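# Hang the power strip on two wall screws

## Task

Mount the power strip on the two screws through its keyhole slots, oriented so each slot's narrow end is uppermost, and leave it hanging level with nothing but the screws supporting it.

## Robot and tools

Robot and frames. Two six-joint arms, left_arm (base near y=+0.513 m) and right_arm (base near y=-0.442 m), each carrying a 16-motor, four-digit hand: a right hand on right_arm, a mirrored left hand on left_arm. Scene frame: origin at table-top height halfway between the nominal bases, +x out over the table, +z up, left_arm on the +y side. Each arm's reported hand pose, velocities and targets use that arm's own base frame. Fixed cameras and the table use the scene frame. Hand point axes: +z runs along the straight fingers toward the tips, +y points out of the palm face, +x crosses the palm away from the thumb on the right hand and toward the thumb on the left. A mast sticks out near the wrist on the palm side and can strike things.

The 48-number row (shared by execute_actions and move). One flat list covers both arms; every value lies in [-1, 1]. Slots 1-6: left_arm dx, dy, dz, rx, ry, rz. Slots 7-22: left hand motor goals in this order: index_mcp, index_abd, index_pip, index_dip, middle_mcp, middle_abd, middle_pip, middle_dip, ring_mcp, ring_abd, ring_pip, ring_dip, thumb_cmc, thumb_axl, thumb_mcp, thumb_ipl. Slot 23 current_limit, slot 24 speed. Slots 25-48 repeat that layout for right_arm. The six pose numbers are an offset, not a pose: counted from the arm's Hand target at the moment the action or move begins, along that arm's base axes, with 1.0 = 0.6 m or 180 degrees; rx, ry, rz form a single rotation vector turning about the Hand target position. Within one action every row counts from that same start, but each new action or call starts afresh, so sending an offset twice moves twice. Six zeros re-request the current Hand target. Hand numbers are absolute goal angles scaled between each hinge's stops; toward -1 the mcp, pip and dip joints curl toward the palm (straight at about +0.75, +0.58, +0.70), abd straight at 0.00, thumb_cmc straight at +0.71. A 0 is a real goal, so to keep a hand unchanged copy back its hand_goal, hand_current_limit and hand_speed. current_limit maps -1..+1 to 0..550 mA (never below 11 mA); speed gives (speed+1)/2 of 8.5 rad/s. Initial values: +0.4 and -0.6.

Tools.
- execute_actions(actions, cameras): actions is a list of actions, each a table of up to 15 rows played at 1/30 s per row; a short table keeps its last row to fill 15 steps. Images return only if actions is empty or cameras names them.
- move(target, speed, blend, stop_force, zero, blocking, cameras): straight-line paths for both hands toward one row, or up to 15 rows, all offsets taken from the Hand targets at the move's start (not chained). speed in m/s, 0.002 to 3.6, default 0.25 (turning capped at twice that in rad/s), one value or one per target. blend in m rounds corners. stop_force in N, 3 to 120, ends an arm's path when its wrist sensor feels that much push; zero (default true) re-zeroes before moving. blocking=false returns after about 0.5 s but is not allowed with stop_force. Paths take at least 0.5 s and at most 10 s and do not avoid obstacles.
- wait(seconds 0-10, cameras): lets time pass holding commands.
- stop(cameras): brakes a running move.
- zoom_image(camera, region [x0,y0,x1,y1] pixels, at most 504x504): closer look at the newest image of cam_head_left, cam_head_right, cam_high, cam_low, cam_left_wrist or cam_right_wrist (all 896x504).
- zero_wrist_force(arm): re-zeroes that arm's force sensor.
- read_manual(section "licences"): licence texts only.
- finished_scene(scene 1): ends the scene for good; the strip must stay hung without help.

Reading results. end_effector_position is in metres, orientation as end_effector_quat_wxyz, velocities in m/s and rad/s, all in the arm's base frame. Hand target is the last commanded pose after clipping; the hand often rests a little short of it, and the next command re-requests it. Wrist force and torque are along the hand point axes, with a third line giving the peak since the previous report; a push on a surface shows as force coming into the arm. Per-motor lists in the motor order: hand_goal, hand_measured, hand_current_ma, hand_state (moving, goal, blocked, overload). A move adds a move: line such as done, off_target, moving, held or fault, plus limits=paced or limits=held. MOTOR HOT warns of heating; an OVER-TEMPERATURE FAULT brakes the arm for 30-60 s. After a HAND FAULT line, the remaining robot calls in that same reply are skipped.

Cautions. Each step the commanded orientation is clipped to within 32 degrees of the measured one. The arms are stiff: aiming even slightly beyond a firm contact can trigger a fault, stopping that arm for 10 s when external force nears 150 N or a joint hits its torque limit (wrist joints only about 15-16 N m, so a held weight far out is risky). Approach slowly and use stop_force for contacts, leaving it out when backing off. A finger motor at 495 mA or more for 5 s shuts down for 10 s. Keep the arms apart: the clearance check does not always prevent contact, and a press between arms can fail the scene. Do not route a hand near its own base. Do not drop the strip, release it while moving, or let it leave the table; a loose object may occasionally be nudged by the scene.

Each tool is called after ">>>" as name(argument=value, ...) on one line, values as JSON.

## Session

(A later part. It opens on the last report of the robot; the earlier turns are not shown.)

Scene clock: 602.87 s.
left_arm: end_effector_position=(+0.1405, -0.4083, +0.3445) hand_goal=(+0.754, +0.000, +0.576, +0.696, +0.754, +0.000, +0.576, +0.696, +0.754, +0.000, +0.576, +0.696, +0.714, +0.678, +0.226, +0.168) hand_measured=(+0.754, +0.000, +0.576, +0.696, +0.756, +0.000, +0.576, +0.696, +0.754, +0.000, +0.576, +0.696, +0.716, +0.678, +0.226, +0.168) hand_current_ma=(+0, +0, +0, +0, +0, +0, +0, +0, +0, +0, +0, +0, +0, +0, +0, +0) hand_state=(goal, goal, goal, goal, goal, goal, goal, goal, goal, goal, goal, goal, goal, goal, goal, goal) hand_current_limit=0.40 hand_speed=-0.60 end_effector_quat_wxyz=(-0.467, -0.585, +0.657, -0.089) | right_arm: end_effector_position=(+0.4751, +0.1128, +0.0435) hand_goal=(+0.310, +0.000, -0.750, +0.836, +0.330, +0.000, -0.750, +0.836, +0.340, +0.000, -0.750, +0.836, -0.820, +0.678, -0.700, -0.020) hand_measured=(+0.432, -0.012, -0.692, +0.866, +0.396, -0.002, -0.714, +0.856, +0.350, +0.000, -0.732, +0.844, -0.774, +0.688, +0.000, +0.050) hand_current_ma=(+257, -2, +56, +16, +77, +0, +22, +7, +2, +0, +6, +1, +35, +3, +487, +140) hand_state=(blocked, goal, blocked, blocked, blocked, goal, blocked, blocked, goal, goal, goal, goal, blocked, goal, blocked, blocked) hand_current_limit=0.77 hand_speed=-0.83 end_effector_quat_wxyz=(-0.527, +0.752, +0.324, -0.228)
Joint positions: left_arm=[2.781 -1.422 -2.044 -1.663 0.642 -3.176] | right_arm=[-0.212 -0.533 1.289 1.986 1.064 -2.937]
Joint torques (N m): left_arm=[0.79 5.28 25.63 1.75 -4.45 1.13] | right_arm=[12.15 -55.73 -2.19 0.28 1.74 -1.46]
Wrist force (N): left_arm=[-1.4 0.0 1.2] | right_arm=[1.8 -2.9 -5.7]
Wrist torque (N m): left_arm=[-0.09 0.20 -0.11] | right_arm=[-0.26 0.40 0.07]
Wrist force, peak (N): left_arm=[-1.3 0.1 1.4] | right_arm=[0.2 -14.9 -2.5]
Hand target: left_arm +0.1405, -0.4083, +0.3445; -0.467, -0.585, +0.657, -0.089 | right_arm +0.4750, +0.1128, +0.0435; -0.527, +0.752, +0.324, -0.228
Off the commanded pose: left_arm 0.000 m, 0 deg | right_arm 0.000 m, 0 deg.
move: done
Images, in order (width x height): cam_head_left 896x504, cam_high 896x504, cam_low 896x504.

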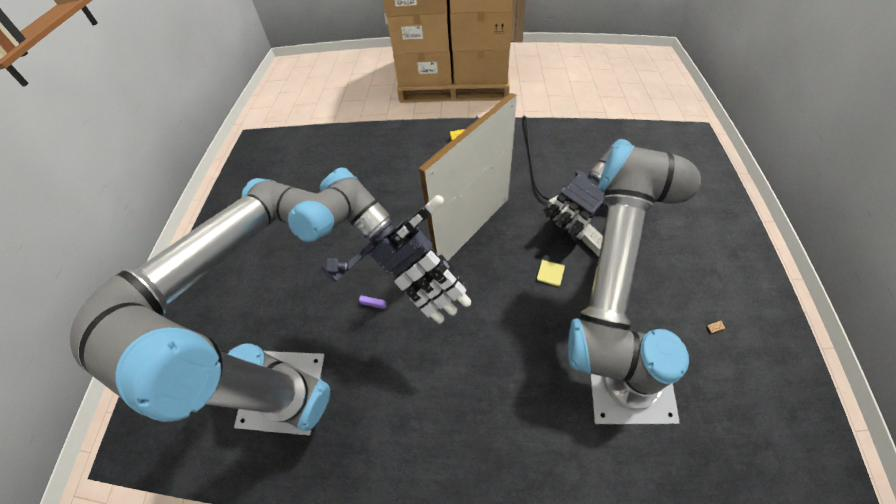

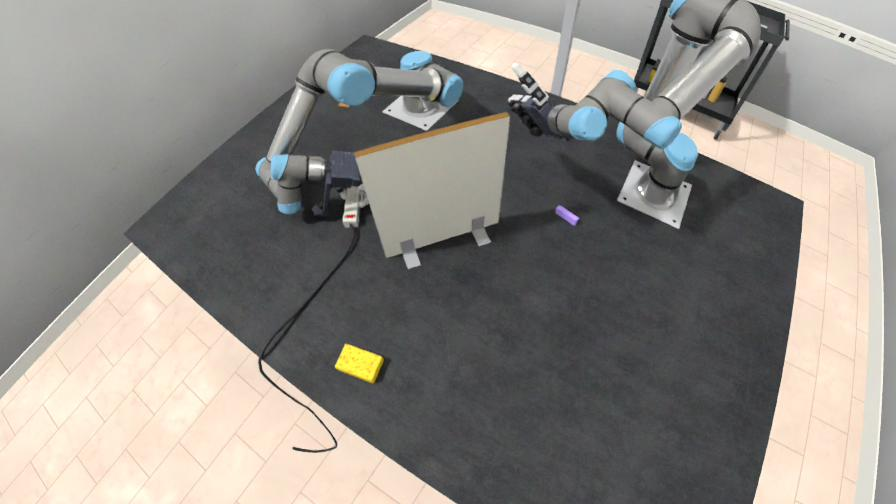

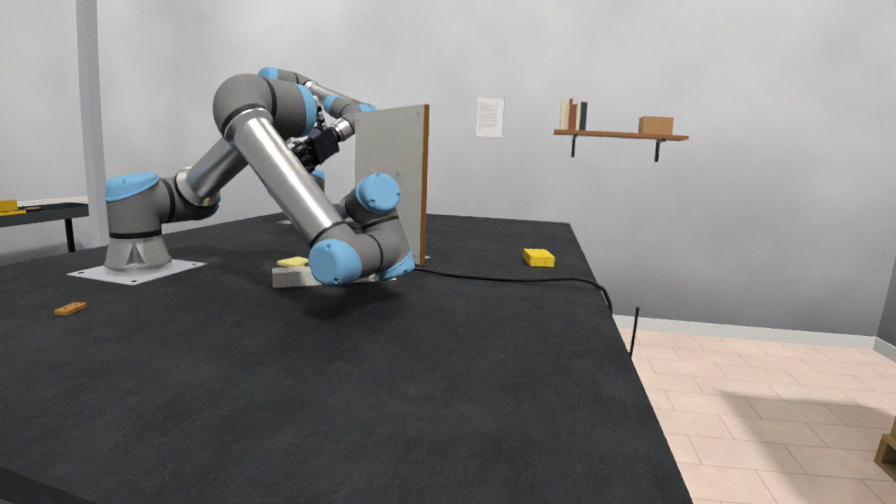

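>>> move(target=[[0,0,0,0,0,0,0.754,0,0.576,0.696,0.754,0,0.576,0.696,0.754,0,0.576,0.696,0.714,0.678,0.226,0.168,0.4,-0.6,0,0,0,0,0,0,0.65,0,-0.74,0.84,0.65,0,-0.74,0.84,0.65,0,-0.74,0.84,-0.82,0.677,0.2,0.0,0.5,-0.6],[0,0,0,0,0,0,0.754,0,0.576,0.696,0.754,0,0.576,0.696,0.754,0,0.576,0.696,0.714,0.678,0.226,0.168,0.4,-0.6,0.0879,0.0372,-0.0035,0,0,-0.0567,0.65,0,-0.74,0.84,0.65,0,-0.74,0.84,0.65,0,-0.74,0.84,-0.82,0.677,0.2,0.0,0.5,-0.6]], speed=0.12, cameras=["cam_low","cam_head_left"])

Scene clock: 607.47 s.
left_arm: end_effector_position=(+0.1405, -0.4083, +0.3445) hand_goal=(+0.754, +0.000, +0.576, +0.696, +0.754, +0.000, +0.576, +0.696, +0.754, +0.000, +0.576, +0.696, +0.714, +0.678, +0.226, +0.168) hand_measured=(+0.754, +0.000, +0.576, +0.696, +0.756, +0.000, +0.576, +0.696, +0.754, +0.000, +0.576, +0.696, +0.716, +0.678, +0.226, +0.168) hand_current_ma=(+0, +0, +0, +0, +0, +0, +0, +0, +0, +0, +0, +0, +0, +0, +0, +0) hand_state=(goal, goal, goal, goal, goal, goal, goal, goal, goal, goal, goal, goal, goal, goal, goal, goal) hand_current_limit=0.40 hand_speed=-0.60 end_effector_quat_wxyz=(-0.467, -0.585, +0.657, -0.089) | right_arm: end_effector_position=(+0.5277, +0.1351, +0.0414) hand_goal=(+0.650, +0.000, -0.740, +0.840, +0.650, +0.000, -0.740, +0.840, +0.650, +0.000, -0.740, +0.840, -0.820, +0.678, +0.200, +0.000) hand_measured=(+0.636, -0.002, -0.736, +0.842, +0.634, -0.002, -0.736, +0.844, +0.634, +0.000, -0.734, +0.842, -0.812, +0.680, +0.196, +0.002) hand_current_ma=(-4, +0, +0, +0, -5, +0, +0, +0, -5, +0, +1, +0, +1, +0, -1, +0) hand_state=(goal, goal, goal, goal, goal, goal, goal, goal, goal, goal, goal, goal, goal, goal, goal, goal) hand_current_limit=0.50 hand_speed=-0.60 end_effector_quat_wxyz=(-0.545, +0.778, +0.256, -0.181)
Joint positions: left_arm=[2.781 -1.422 -2.044 -1.663 0.642 -3.176] | right_arm=[-0.206 -0.465 1.135 2.021 0.896 -2.846]
Joint torques (N m): left_arm=[0.65 6.06 25.31 1.64 -4.46 1.08] | right_arm=[10.43 -45.98 -18.74 4.9 -2.26 1.82]
Wrist force (N): left_arm=[-1.0 -0.1 1.2] | right_arm=[0.0 -0.4 -1.9]
Wrist torque (N m): left_arm=[-0.11 0.15 -0.09] | right_arm=[0.12 0.09 0.07]
Wrist force, peak (N): left_arm=[-1.3 -0.2 1.5] | right_arm=[1.9 -3.4 -6.1]
Hand target: left_arm +0.1405, -0.4083, +0.3445; -0.467, -0.585, +0.657, -0.089 | right_arm +0.5278, +0.1352, +0.0414; -0.545, +0.778, +0.256, -0.181
Off the commanded pose: left_arm 0.000 m, 0 deg | right_arm 0.000 m, 0 deg.
move: done
Images, in order (width x height): cam_head_left 896x504, cam_low 896x504.

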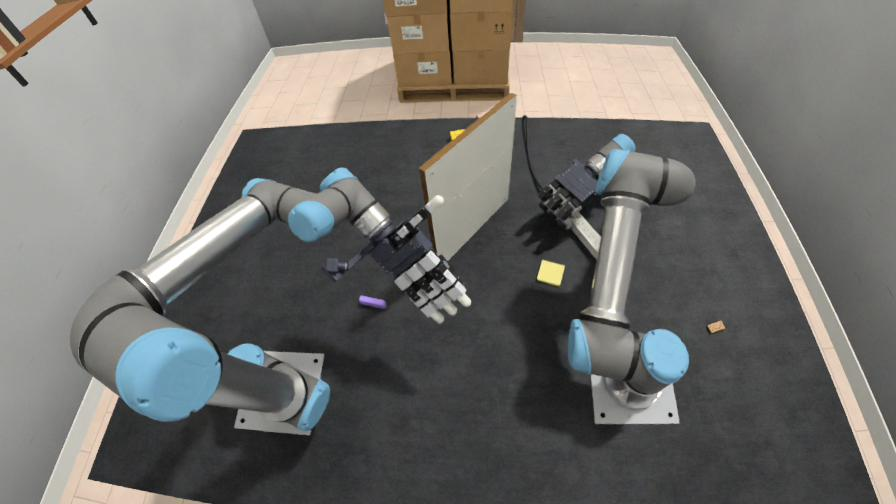

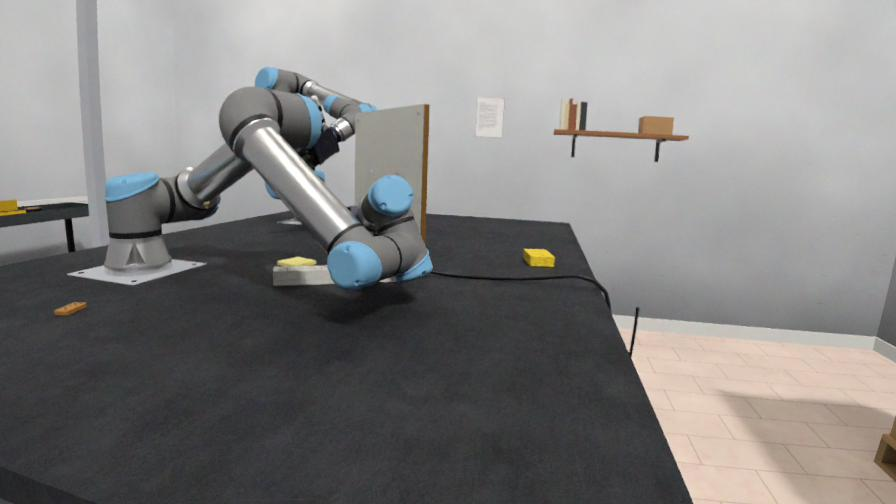

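>>> zoom_image(camera="cam_head_left", region=[530, 180, 650, 310])

>>> move(target=[0,0,0,0,0,0,0.754,0,0.576,0.696,0.754,0,0.576,0.696,0.754,0,0.576,0.696,0.714,0.678,0.226,0.168,0.4,-0.6,0,0,0,0,0,0,0.28,0,-0.76,0.83,0.29,0,-0.76,0.83,0.30,0,-0.76,0.83,-0.82,0.677,-0.7,-0.02,0.77,-0.83])

Scaled by 3.877 from the camera's 896x504 image, which has a finer 1280x720 frame.

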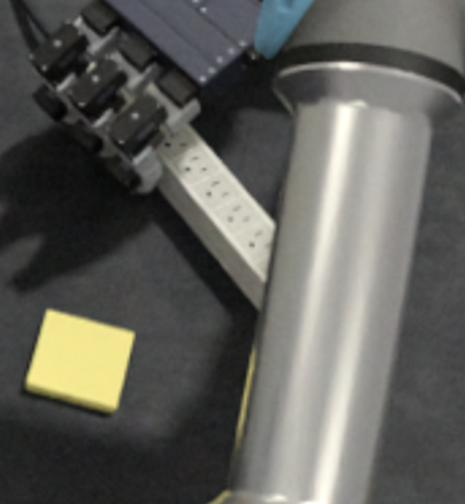

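Scene clock: 608.77 s.
left_arm: end_effector_position=(+0.1405, -0.4083, +0.3445) hand_goal=(+0.754, +0.000, +0.576, +0.696, +0.754, +0.000, +0.576, +0.696, +0.754, +0.000, +0.576, +0.696, +0.714, +0.678, +0.226, +0.168) hand_measured=(+0.754, +0.000, +0.576, +0.696, +0.756, +0.000, +0.576, +0.696, +0.754, +0.000, +0.576, +0.696, +0.716, +0.678, +0.226, +0.168) hand_current_ma=(+0, +0, +0, +0, +0, +0, +0, +0, +0, +0, +0, +0, +0, +0, +0, +0) hand_state=(goal, goal, goal, goal, goal, goal, goal, goal, goal, goal, goal, goal, goal, goal, goal, goal) hand_current_limit=0.40 hand_speed=-0.60 end_effector_quat_wxyz=(-0.467, -0.585, +0.657, -0.089) | right_arm: end_effector_position=(+0.5278, +0.1352, +0.0414) hand_goal=(+0.280, +0.000, -0.760, +0.830, +0.290, +0.000, -0.760, +0.830, +0.300, +0.000, -0.760, +0.830, -0.820, +0.678, -0.700, -0.020) hand_measured=(+0.414, -0.002, -0.734, +0.842, +0.376, -0.002, -0.738, +0.842, +0.340, +0.000, -0.744, +0.836, -0.818, +0.678, +0.062, +0.024) hand_current_ma=(+307, +0, +11, +3, +132, +0, +8, +2, +30, +0, +4, +1, +0, +0, +487, +54) hand_state=(blocked, goal, blocked, goal, blocked, goal, blocked, goal, blocked, goal, goal, goal, goal, goal, blocked, blocked) hand_current_limit=0.77 hand_speed=-0.83 end_effector_quat_wxyz=(-0.545, +0.778, +0.256, -0.181)
Joint positions: left_arm=[2.781 -1.422 -2.044 -1.663 0.642 -3.176] | right_arm=[-0.206 -0.465 1.135 2.021 0.896 -2.846]
Joint torques (N m): left_arm=[1.47 6.28 24.56 1.78 -4.58 1.05] | right_arm=[8.43 -47.16 -16.8 2.38 -1.11 1.28]
Wrist force (N): left_arm=[-1.1 0.0 1.1] | right_arm=[0.1 -6.2 -2.6]
Wrist torque (N m): left_arm=[-0.08 0.16 -0.09] | right_arm=[-0.19 0.22 0.07]
Wrist force, peak (N): left_arm=[-1.3 0.1 1.4] | right_arm=[0.4 -7.2 -2.9]
Hand target: left_arm +0.1405, -0.4083, +0.3445; -0.467, -0.585, +0.657, -0.089 | right_arm +0.5278, +0.1352, +0.0414; -0.545, +0.778, +0.256, -0.181
Off the commanded pose: left_arm 0.000 m, 0 deg | right_arm 0.000 m, 0 deg.
move: done

>>> move(target=[0,0,0,0,0,0,0.754,0,0.576,0.696,0.754,0,0.576,0.696,0.754,0,0.576,0.696,0.714,0.678,0.226,0.168,0.4,-0.6,-0.1676,0.028,0,0,0,0,0.28,0,-0.76,0.83,0.29,0,-0.76,0.83,0.30,0,-0.76,0.83,-0.82,0.677,-0.7,-0.02,0.77,-0.83], speed=0.07, cameras=["cam_low","cam_head_left","cam_high"])

Scene clock: 611.23 s.
left_arm: end_effector_position=(+0.1405, -0.4083, +0.3445) hand_goal=(+0.754, +0.000, +0.576, +0.696, +0.754, +0.000, +0.576, +0.696, +0.754, +0.000, +0.576, +0.696, +0.714, +0.678, +0.226, +0.168) hand_measured=(+0.754, +0.000, +0.576, +0.696, +0.756, +0.000, +0.576, +0.696, +0.754, +0.000, +0.576, +0.696, +0.716, +0.678, +0.226, +0.168) hand_current_ma=(+0, +0, +0, +0, +0, +0, +0, +0, +0, +0, +0, +0, +0, +0, +0, +0) hand_state=(goal, goal, goal, goal, goal, goal, goal, goal, goal, goal, goal, goal, goal, goal, goal, goal) hand_current_limit=0.40 hand_speed=-0.60 end_effector_quat_wxyz=(-0.467, -0.585, +0.657, -0.089) | right_arm: end_effector_position=(+0.4273, +0.1520, +0.0414) hand_goal=(+0.280, +0.000, -0.760, +0.830, +0.290, +0.000, -0.760, +0.830, +0.300, +0.000, -0.760, +0.830, -0.820, +0.678, -0.700, -0.020) hand_measured=(+0.388, -0.010, -0.718, +0.850, +0.346, -0.002, -0.734, +0.844, +0.304, +0.000, -0.750, +0.834, -0.814, +0.676, +0.066, +0.050) hand_current_ma=(+202, -1, +28, +7, +59, +0, +12, +4, +0, +0, +2, +0, +1, +0, +487, +142) hand_state=(blocked, goal, blocked, blocked, blocked, goal, blocked, goal, goal, goal, goal, goal, goal, goal, blocked, blocked) hand_current_limit=0.77 hand_speed=-0.83 end_effector_quat_wxyz=(-0.545, +0.778, +0.256, -0.181)
Joint positions: left_arm=[2.781 -1.422 -2.044 -1.663 0.642 -3.176] | right_arm=[-0.214 -0.642 1.542 1.793 0.903 -2.85]
Joint torques (N m): left_arm=[0.53 5.95 24.55 1.7 -4.33 0.95] | right_arm=[-9.05 -53.44 -1.05 0.34 1.59 -1.42]
Wrist force (N): left_arm=[-1.2 0.0 1.2] | right_arm=[3.4 -0.8 -4.1]
Wrist torque (N m): left_arm=[-0.10 0.18 -0.11] | right_arm=[0.03 0.23 0.09]
Wrist force, peak (N): left_arm=[-1.4 0.0 1.4] | right_arm=[5.7 0.1 -5.3]
Hand target: left_arm +0.1405, -0.4083, +0.3445; -0.467, -0.585, +0.657, -0.089 | right_arm +0.4272, +0.1520, +0.0414; -0.545, +0.778, +0.256, -0.181
Off the commanded pose: left_arm 0.000 m, 0 deg | right_arm 0.000 m, 0 deg.
move: done
Images, in order (width x height): cam_head_left 896x504, cam_high 896x504, cam_low 896x504.

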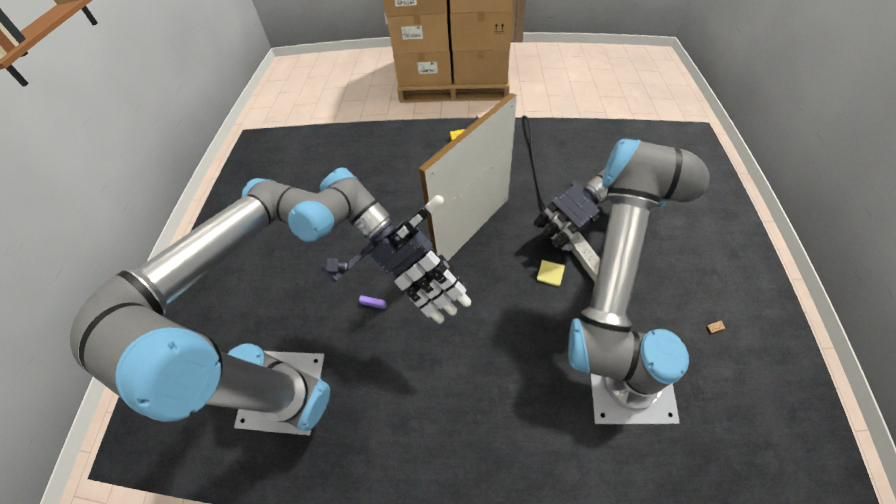

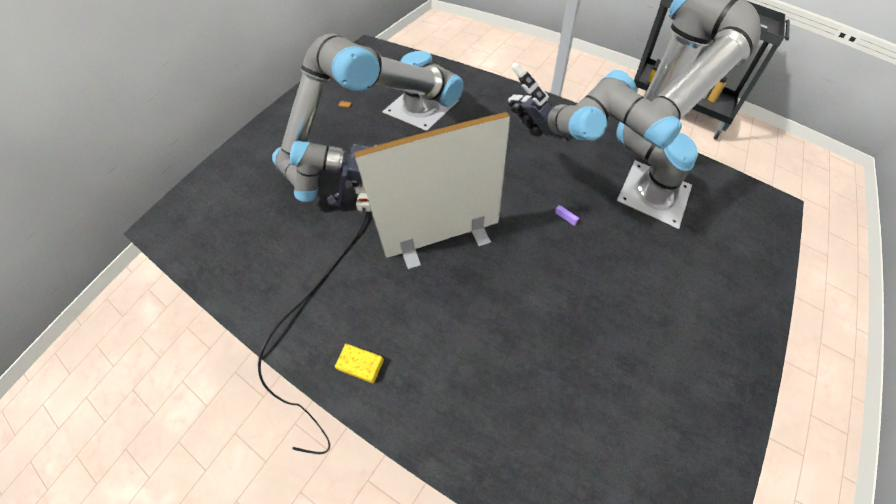

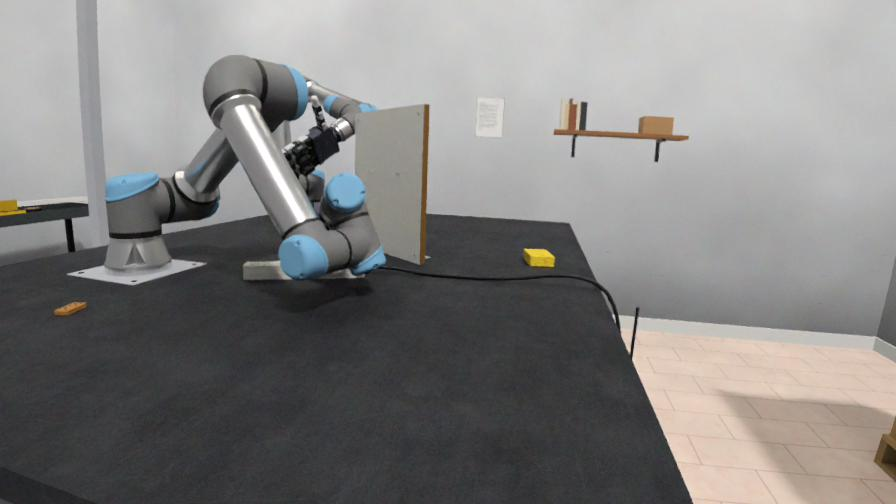

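>>> move(target=[0,0,0,0,0,0,0.754,0,0.576,0.696,0.754,0,0.576,0.696,0.754,0,0.576,0.696,0.714,0.678,0.226,0.168,0.4,-0.6,-0.2,0.06,0,0,0,0,0.28,0,-0.76,0.83,0.29,0,-0.76,0.83,0.30,0,-0.76,0.83,-0.82,0.677,-0.7,-0.02,0.77,-0.83], speed=0.06, cameras=["cam_low","cam_head_left","cam_high"])

Scene clock: 614.27 s.
left_arm: end_effector_position=(+0.1405, -0.4083, +0.3445) hand_goal=(+0.754, +0.000, +0.576, +0.696, +0.754, +0.000, +0.576, +0.696, +0.754, +0.000, +0.576, +0.696, +0.714, +0.678, +0.226, +0.168) hand_measured=(+0.754, +0.000, +0.576, +0.696, +0.756, +0.000, +0.576, +0.696, +0.754, +0.000, +0.576, +0.696, +0.716, +0.678, +0.226, +0.168) hand_current_ma=(+0, +0, +0, +0, +0, +0, +0, +0, +0, +0, +0, +0, +0, +0, +0, +0) hand_state=(goal, goal, goal, goal, goal, goal, goal, goal, goal, goal, goal, goal, goal, goal, goal, goal) hand_current_limit=0.40 hand_speed=-0.60 end_effector_quat_wxyz=(-0.467, -0.585, +0.657, -0.089) | right_arm: end_effector_position=(+0.3073, +0.1879, +0.0414) hand_goal=(+0.280, +0.000, -0.760, +0.830, +0.290, +0.000, -0.760, +0.830, +0.300, +0.000, -0.760, +0.830, -0.820, +0.678, -0.700, -0.020) hand_measured=(+0.384, -0.010, -0.718, +0.850, +0.346, -0.002, -0.736, +0.844, +0.308, +0.000, -0.754, +0.832, -0.818, +0.676, +0.066, +0.050) hand_current_ma=(+190, -1, +28, +7, +59, +0, +10, +4, +2, +0, +1, +0, +0, +0, +487, +142) hand_state=(blocked, goal, blocked, blocked, blocked, goal, blocked, goal, goal, goal, goal, goal, goal, goal, blocked, blocked) hand_current_limit=0.77 hand_speed=-0.83 end_effector_quat_wxyz=(-0.545, +0.778, +0.256, -0.181)
Joint positions: left_arm=[2.781 -1.422 -2.044 -1.663 0.642 -3.176] | right_arm=[-0.191 -0.794 1.93 1.549 0.882 -2.837]
Joint torques (N m): left_arm=[1.23 5.84 25.29 1.84 -4.56 1.1] | right_arm=[11.66 -42.33 3.79 0.03 -1.05 2.07]
Wrist force (N): left_arm=[-1.3 0.0 1.1] | right_arm=[3.3 -3.6 -6.0]
Wrist torque (N m): left_arm=[-0.08 0.17 -0.11] | right_arm=[-0.15 0.24 -0.11]
Wrist force, peak (N): left_arm=[-1.2 -0.1 1.6] | right_arm=[3.3 -4.8 -5.8]
Hand target: left_arm +0.1405, -0.4083, +0.3445; -0.467, -0.585, +0.657, -0.089 | right_arm +0.3072, +0.1880, +0.0414; -0.545, +0.778, +0.256, -0.181
Off the commanded pose: left_arm 0.000 m, 0 deg | right_arm 0.000 m, 0 deg.
move: done
Images, in order (width x height): cam_head_left 896x504, cam_high 896x504, cam_low 896x504.

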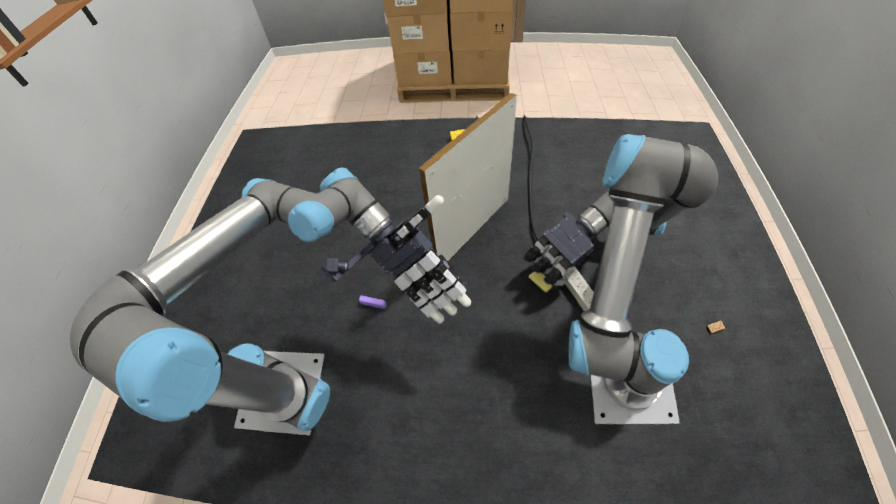

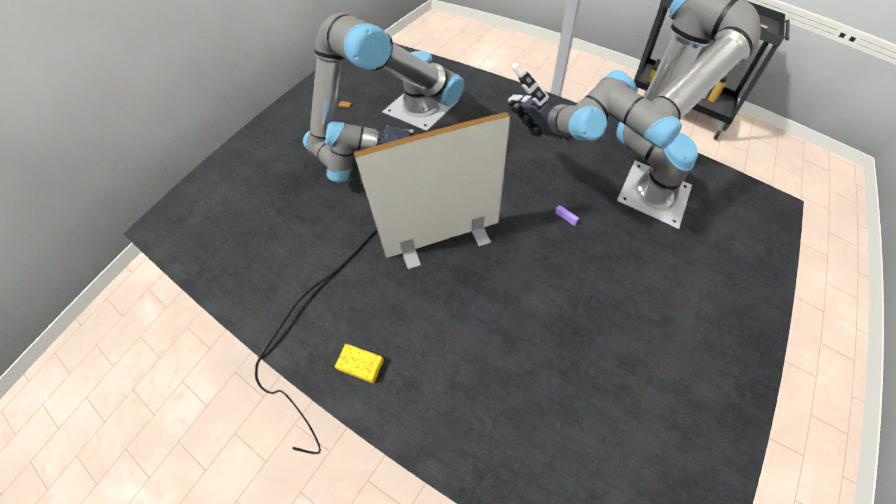

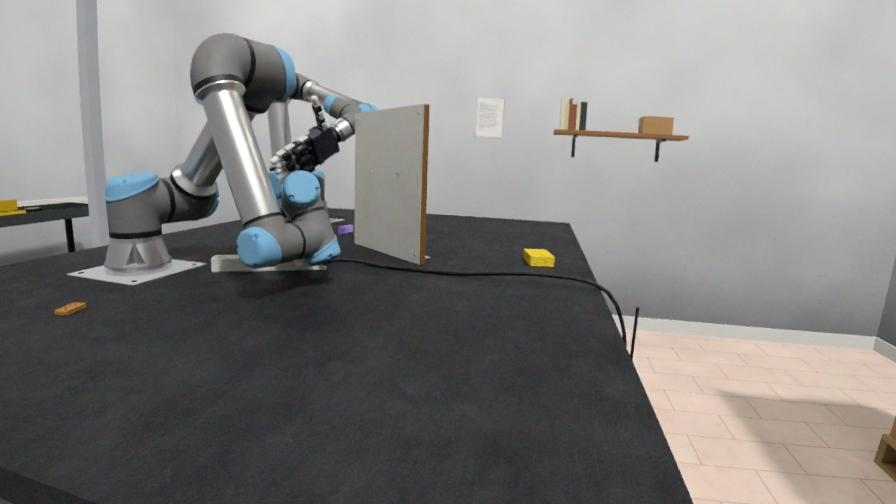

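>>> move(target=[0,0,0,0,0,0,0.754,0,0.576,0.696,0.754,0,0.576,0.696,0.754,0,0.576,0.696,0.714,0.678,0.226,0.168,0.4,-0.6,-0.19,0.04,0,0,0,0.08,0.28,0,-0.76,0.83,0.29,0,-0.76,0.83,0.30,0,-0.76,0.83,-0.82,0.677,-0.7,-0.02,0.77,-0.83], speed=0.06, cameras=["cam_low","cam_head_left","cam_high"])

Scene clock: 618.07 s.
left_arm: end_effector_position=(+0.1405, -0.4083, +0.3445) hand_goal=(+0.754, +0.000, +0.576, +0.696, +0.754, +0.000, +0.576, +0.696, +0.754, +0.000, +0.576, +0.696, +0.714, +0.678, +0.226, +0.168) hand_measured=(+0.754, +0.000, +0.576, +0.696, +0.756, +0.000, +0.576, +0.696, +0.754, +0.000, +0.576, +0.696, +0.716, +0.678, +0.226, +0.168) hand_current_ma=(+0, +0, +0, +0, +0, +0, +0, +0, +0, +0, +0, +0, +0, +0, +0, +0) hand_state=(goal, goal, goal, goal, goal, goal, goal, goal, goal, goal, goal, goal, goal, goal, goal, goal) hand_current_limit=0.40 hand_speed=-0.60 end_effector_quat_wxyz=(-0.467, -0.585, +0.657, -0.089) | right_arm: end_effector_position=(+0.1934, +0.2119, +0.0414) hand_goal=(+0.280, +0.000, -0.760, +0.830, +0.290, +0.000, -0.760, +0.830, +0.300, +0.000, -0.760, +0.830, -0.820, +0.678, -0.700, -0.020) hand_measured=(+0.384, -0.010, -0.710, +0.856, +0.338, -0.002, -0.734, +0.844, +0.298, +0.000, -0.752, +0.832, -0.806, +0.676, +0.072, +0.052) hand_current_ma=(+189, -1, +40, +11, +43, +0, +11, +4, +0, +0, +1, +0, +3, +0, +487, +145) hand_state=(blocked, goal, blocked, blocked, blocked, goal, blocked, goal, goal, goal, goal, goal, goal, goal, blocked, blocked) hand_current_limit=0.77 hand_speed=-0.83 end_effector_quat_wxyz=(-0.518, +0.739, +0.351, -0.247)
Joint positions: left_arm=[2.781 -1.422 -2.044 -1.663 0.642 -3.176] | right_arm=[-0.061 -0.862 2.15 1.434 0.992 -2.901]
Joint torques (N m): left_arm=[0.59 6.19 24.88 1.89 -4.58 1.05] | right_arm=[9.86 -37.8 6.52 0.27 1.57 -1.52]
Wrist force (N): left_arm=[-1.2 0.0 1.3] | right_arm=[1.8 -2.4 -5.8]
Wrist torque (N m): left_arm=[-0.10 0.17 -0.10] | right_arm=[-0.14 0.34 0.10]
Wrist force, peak (N): left_arm=[-1.2 -0.1 1.5] | right_arm=[3.6 -4.1 -7.3]
Hand target: left_arm +0.1405, -0.4083, +0.3445; -0.467, -0.585, +0.657, -0.089 | right_arm +0.1932, +0.2120, +0.0414; -0.518, +0.739, +0.351, -0.248
Off the commanded pose: left_arm 0.000 m, 0 deg | right_arm 0.000 m, 0 deg.
move: done
Images, in order (width x height): cam_head_left 896x504, cam_high 896x504, cam_low 896x504.

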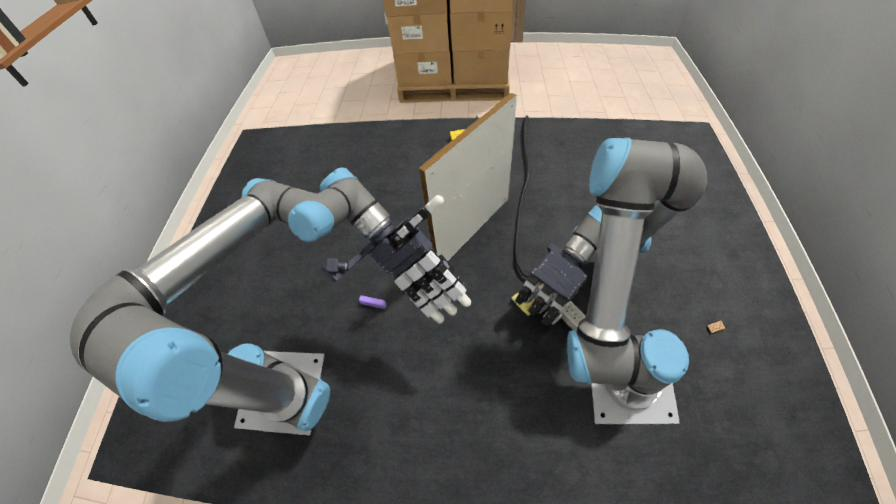

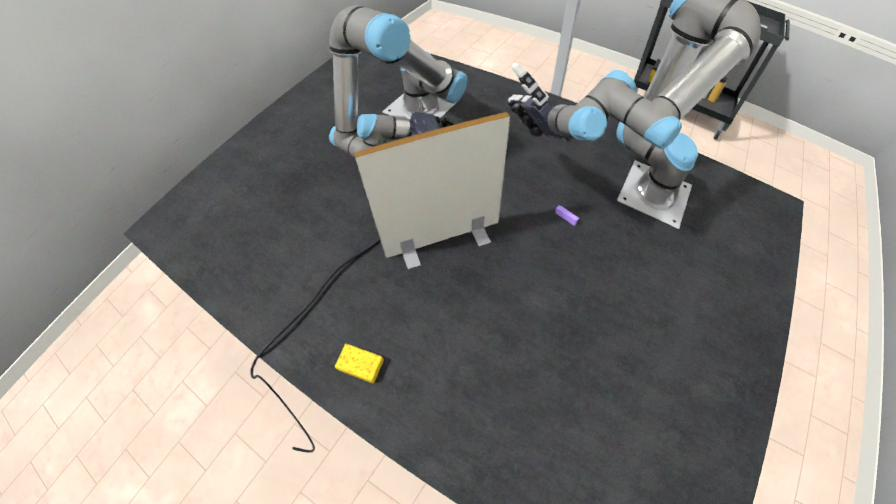

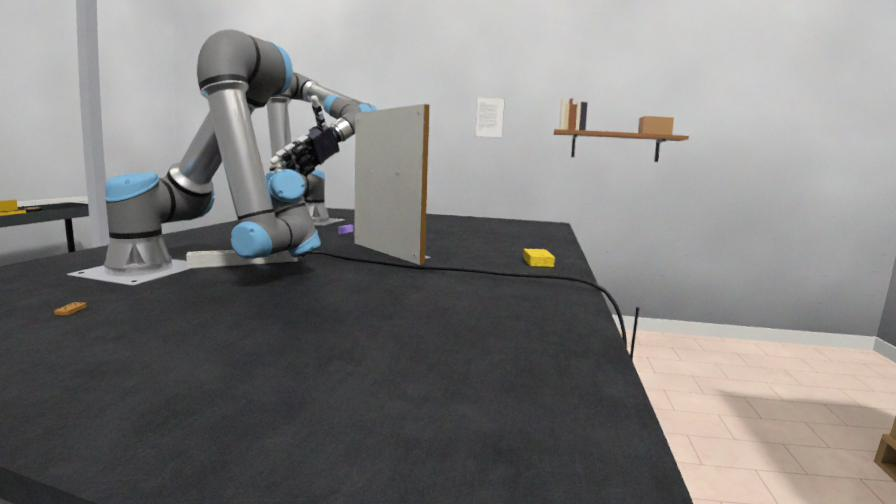

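>>> zoom_image(camera="cam_low", region=[150, 210, 350, 310])

>>> zoom_image(camera="cam_head_left", region=[480, 220, 680, 400])

Scaled by 2.520 from the camera's 896x504 image, which has a finer 1280x720 frame.

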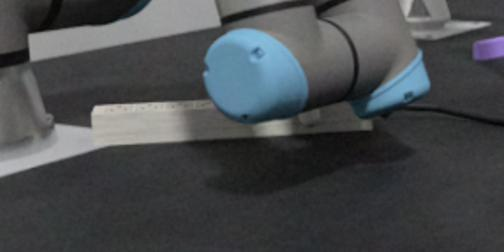

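Scaled by 2.520 from the camera's 896x504 image, which has a finer 1280x720 frame.

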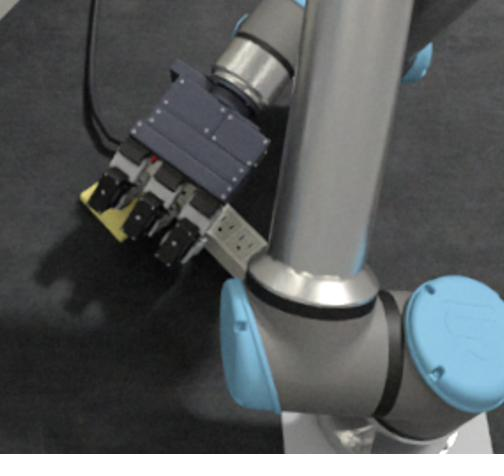

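>>> move(target=[[0,0,0,0,0,0,0.754,0,0.576,0.696,0.754,0,0.576,0.696,0.754,0,0.576,0.696,0.714,0.678,0.226,0.168,0.4,-0.6,0,0,0,0,0,0,0.65,0,-0.74,0.84,0.65,0,-0.74,0.84,0.65,0,-0.74,0.84,-0.82,0.677,0.2,0.0,0.5,-0.6],[0,0,0,0,0,0,0.754,0,0.576,0.696,0.754,0,0.576,0.696,0.754,0,0.576,0.696,0.714,0.678,0.226,0.168,0.4,-0.6,-0.0278,-0.071,0,0,0,-0.0444,0.65,0,-0.74,0.84,0.65,0,-0.74,0.84,0.65,0,-0.74,0.84,-0.97,0.677,0.2,0.0,0.5,-0.6],[0,0,0,0,0,0,0.754,0,0.576,0.696,0.754,0,0.576,0.696,0.754,0,0.576,0.696,0.714,0.678,0.226,0.168,0.4,-0.6,-0.0278,-0.071,0,0,0,-0.0444,0.36,0,-0.75,0.835,0.37,0,-0.75,0.835,0.38,0,-0.75,0.835,-0.97,0.677,-0.7,-0.02,0.77,-0.83]], speed=0.12, cameras=["cam_low","cam_head_left"])

>>> zoom_image(camera="cam_head_left", region=[480, 220, 680, 400])

Scene clock: 623.33 s.
left_arm: end_effector_position=(+0.1405, -0.4083, +0.3445) hand_goal=(+0.754, +0.000, +0.576, +0.696, +0.754, +0.000, +0.576, +0.696, +0.754, +0.000, +0.576, +0.696, +0.714, +0.678, +0.226, +0.168) hand_measured=(+0.754, +0.000, +0.576, +0.696, +0.756, +0.000, +0.576, +0.696, +0.754, +0.000, +0.576, +0.696, +0.716, +0.678, +0.226, +0.168) hand_current_ma=(+0, +0, +0, +0, +0, +0, +0, +0, +0, +0, +0, +0, +0, +0, +0, +0) hand_state=(goal, goal, goal, goal, goal, goal, goal, goal, goal, goal, goal, goal, goal, goal, goal, goal) hand_current_limit=0.40 hand_speed=-0.60 end_effector_quat_wxyz=(-0.467, -0.585, +0.657, -0.089) | right_arm: end_effector_position=(+0.1765, +0.1694, +0.0414) hand_goal=(+0.360, +0.000, -0.750, +0.836, +0.370, +0.000, -0.750, +0.836, +0.380, +0.000, -0.750, +0.836, -0.970, +0.678, -0.700, -0.020) hand_measured=(+0.442, +0.000, -0.724, +0.848, +0.412, -0.002, -0.736, +0.842, +0.378, +0.000, -0.744, +0.838, -0.980, +0.674, +0.082, +0.014) hand_current_ma=(+121, +0, +12, +3, +33, +0, +4, +1, +0, +0, +1, +0, -2, +0, +486, +35) hand_state=(blocked, goal, blocked, goal, blocked, goal, goal, goal, goal, goal, goal, goal, goal, goal, blocked, blocked) hand_current_limit=0.77 hand_speed=-0.83 end_effector_quat_wxyz=(-0.534, +0.762, +0.299, -0.211)
Joint positions: left_arm=[2.781 -1.422 -2.044 -1.663 0.642 -3.176] | right_arm=[-0.275 -0.894 2.29 1.345 1.06 -2.935]
Joint torques (N m): left_arm=[0.98 5.77 24.44 1.76 -4.42 1.02] | right_arm=[-8.48 -35.48 3.08 0.68 -0.06 -1.77]
Wrist force (N): left_arm=[-1.3 -0.3 1.3] | right_arm=[0.5 0.3 -1.9]
Wrist torque (N m): left_arm=[-0.13 0.19 -0.10] | right_arm=[0.17 0.21 0.21]
Wrist force, peak (N): left_arm=[-1.4 -0.2 1.4] | right_arm=[2.4 -3.5 -5.9]
Hand target: left_arm +0.1405, -0.4083, +0.3445; -0.467, -0.585, +0.657, -0.089 | right_arm +0.1765, +0.1694, +0.0414; -0.534, +0.762, +0.299, -0.211
Off the commanded pose: left_arm 0.000 m, 0 deg | right_arm 0.000 m, 0 deg.
move: done
Images, in order (width x height): cam_head_left 896x504, cam_low 896x504.

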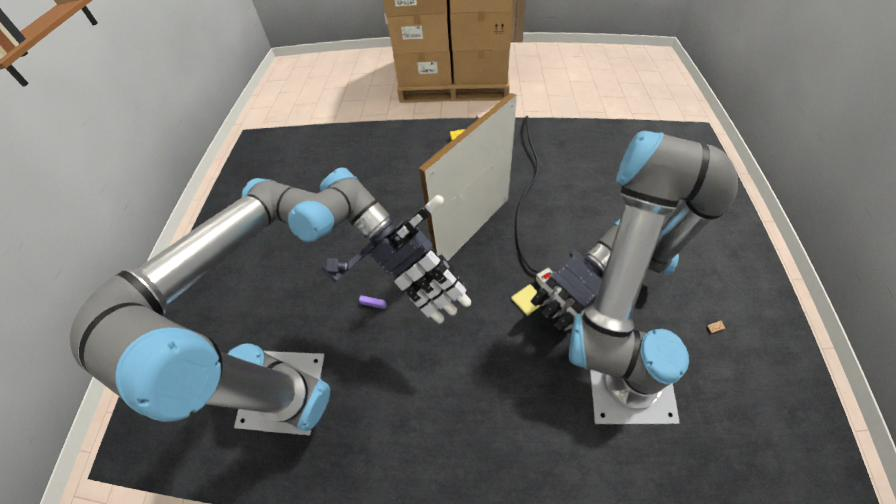

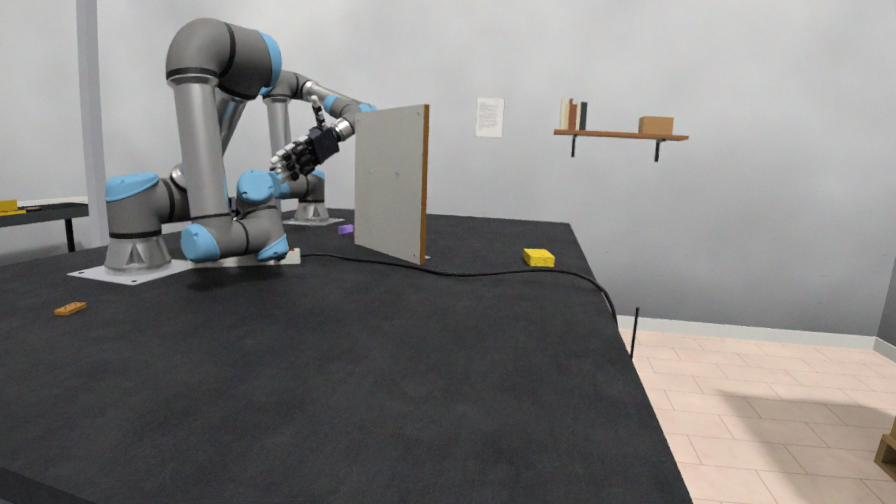

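Scaled by 2.520 from the camera's 896x504 image, which has a finer 1280x720 frame.

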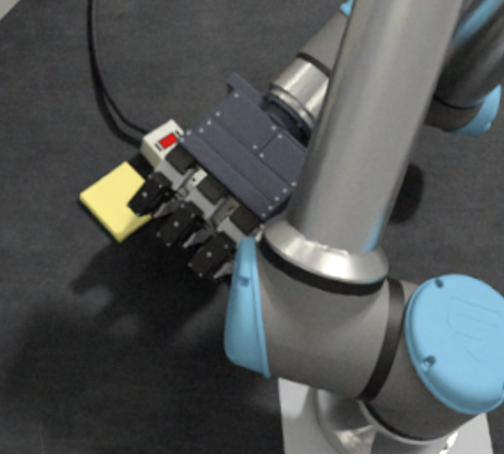

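>>> move(target=[0,0,0,0,0,0,0.754,0,0.576,0.696,0.754,0,0.576,0.696,0.754,0,0.576,0.696,0.714,0.678,0.226,0.168,0.4,-0.6,0.003,0.031,0,0,0,0.271,0.30,0,-0.75,0.835,0.32,0,-0.75,0.835,0.34,0,-0.75,0.835,-0.97,0.677,-0.7,-0.02,0.77,-0.83], speed=0.08, cameras=["cam_low","cam_head_left"])

>>> zoom_image(camera="cam_head_left", region=[450, 200, 650, 380])

Scene clock: 629.53 s.
left_arm: end_effector_position=(+0.1405, -0.4083, +0.3445) hand_goal=(+0.754, +0.000, +0.576, +0.696, +0.754, +0.000, +0.576, +0.696, +0.754, +0.000, +0.576, +0.696, +0.714, +0.678, +0.226, +0.168) hand_measured=(+0.754, +0.000, +0.576, +0.696, +0.756, +0.000, +0.576, +0.696, +0.754, +0.000, +0.576, +0.696, +0.716, +0.678, +0.226, +0.168) hand_current_ma=(+0, +0, +0, +0, +0, +0, +0, +0, +0, +0, +0, +0, +0, +0, +0, +0) hand_state=(goal, goal, goal, goal, goal, goal, goal, goal, goal, goal, goal, goal, goal, goal, goal, goal) hand_current_limit=0.40 hand_speed=-0.60 end_effector_quat_wxyz=(-0.467, -0.585, +0.657, -0.089) | right_arm: end_effector_position=(+0.1783, +0.1879, +0.0414) hand_goal=(+0.300, +0.000, -0.750, +0.836, +0.320, +0.000, -0.750, +0.836, +0.340, +0.000, -0.750, +0.836, -0.970, +0.678, -0.700, -0.020) hand_measured=(+0.412, -0.010, -0.714, +0.854, +0.318, -0.002, -0.744, +0.840, +0.338, +0.000, -0.742, +0.840, -0.846, +0.688, +0.180, +0.044) hand_current_ma=(+216, -1, +22, +6, +0, +0, +1, +0, +0, +0, +1, +0, +243, +2, +487, +118) hand_state=(blocked, goal, blocked, goal, goal, goal, goal, goal, goal, goal, goal, goal, blocked, goal, blocked, blocked) hand_current_limit=0.77 hand_speed=-0.83 end_effector_quat_wxyz=(-0.400, +0.571, +0.587, -0.412)
Joint positions: left_arm=[2.781 -1.422 -2.044 -1.663 0.642 -3.176] | right_arm=[0.216 -0.811 2.005 1.594 1.396 -3.076]
Joint torques (N m): left_arm=[0.89 6.24 24.76 1.94 -4.46 1.03] | right_arm=[12.96 -24.4 -8.76 2.4 1.56 -2.56]
Wrist force (N): left_arm=[-1.3 0.2 1.2] | right_arm=[-3.0 -12.0 -7.9]
Wrist torque (N m): left_arm=[-0.07 0.20 -0.12] | right_arm=[-0.56 1.01 0.46]
Wrist force, peak (N): left_arm=[-1.5 0.1 1.4] | right_arm=[-2.9 -12.5 -8.0]
Hand target: left_arm +0.1405, -0.4083, +0.3445; -0.467, -0.585, +0.657, -0.089 | right_arm +0.1783, +0.1880, +0.0414; -0.399, +0.571, +0.587, -0.413
Off the commanded pose: left_arm 0.000 m, 0 deg | right_arm 0.000 m, 0 deg.
move: done
Images, in order (width x height): cam_head_left 896x504, cam_low 896x504.

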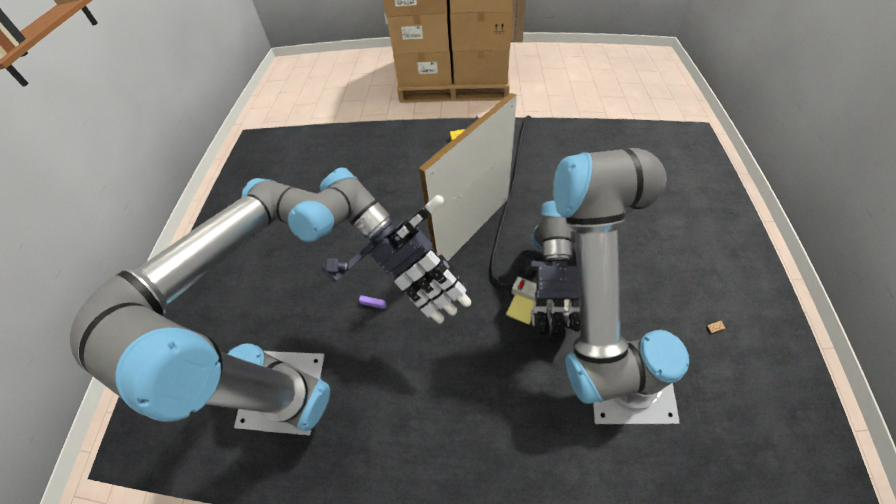

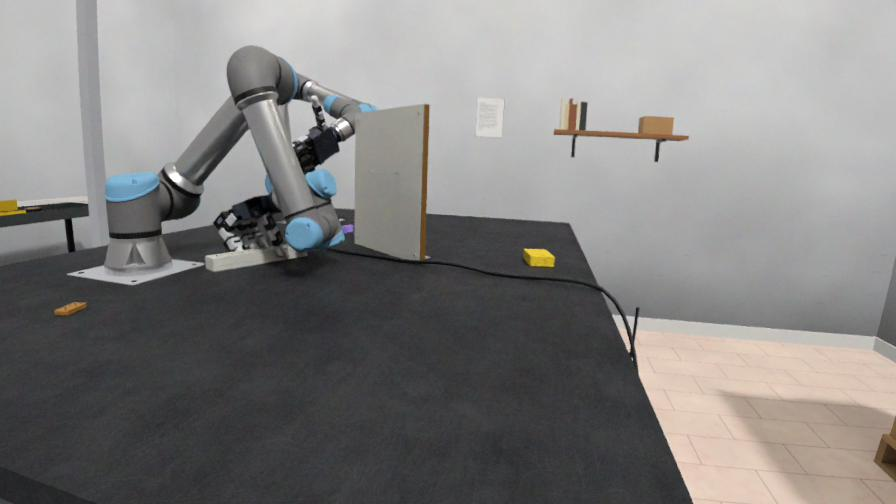

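Scaled by 2.520 from the camera's 896x504 image, which has a finer 1280x720 frame.

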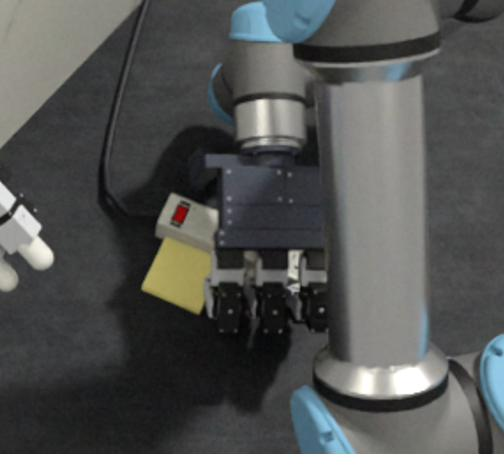

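>>> zoom_image(camera="cam_low", region=[180, 200, 380, 300])

Scaled by 2.520 from the camera's 896x504 image, which has a finer 1280x720 frame.

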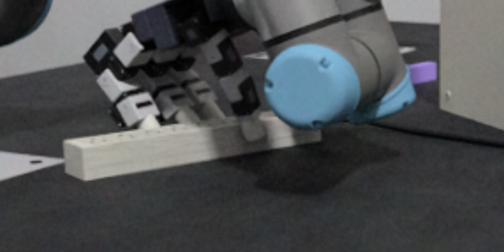

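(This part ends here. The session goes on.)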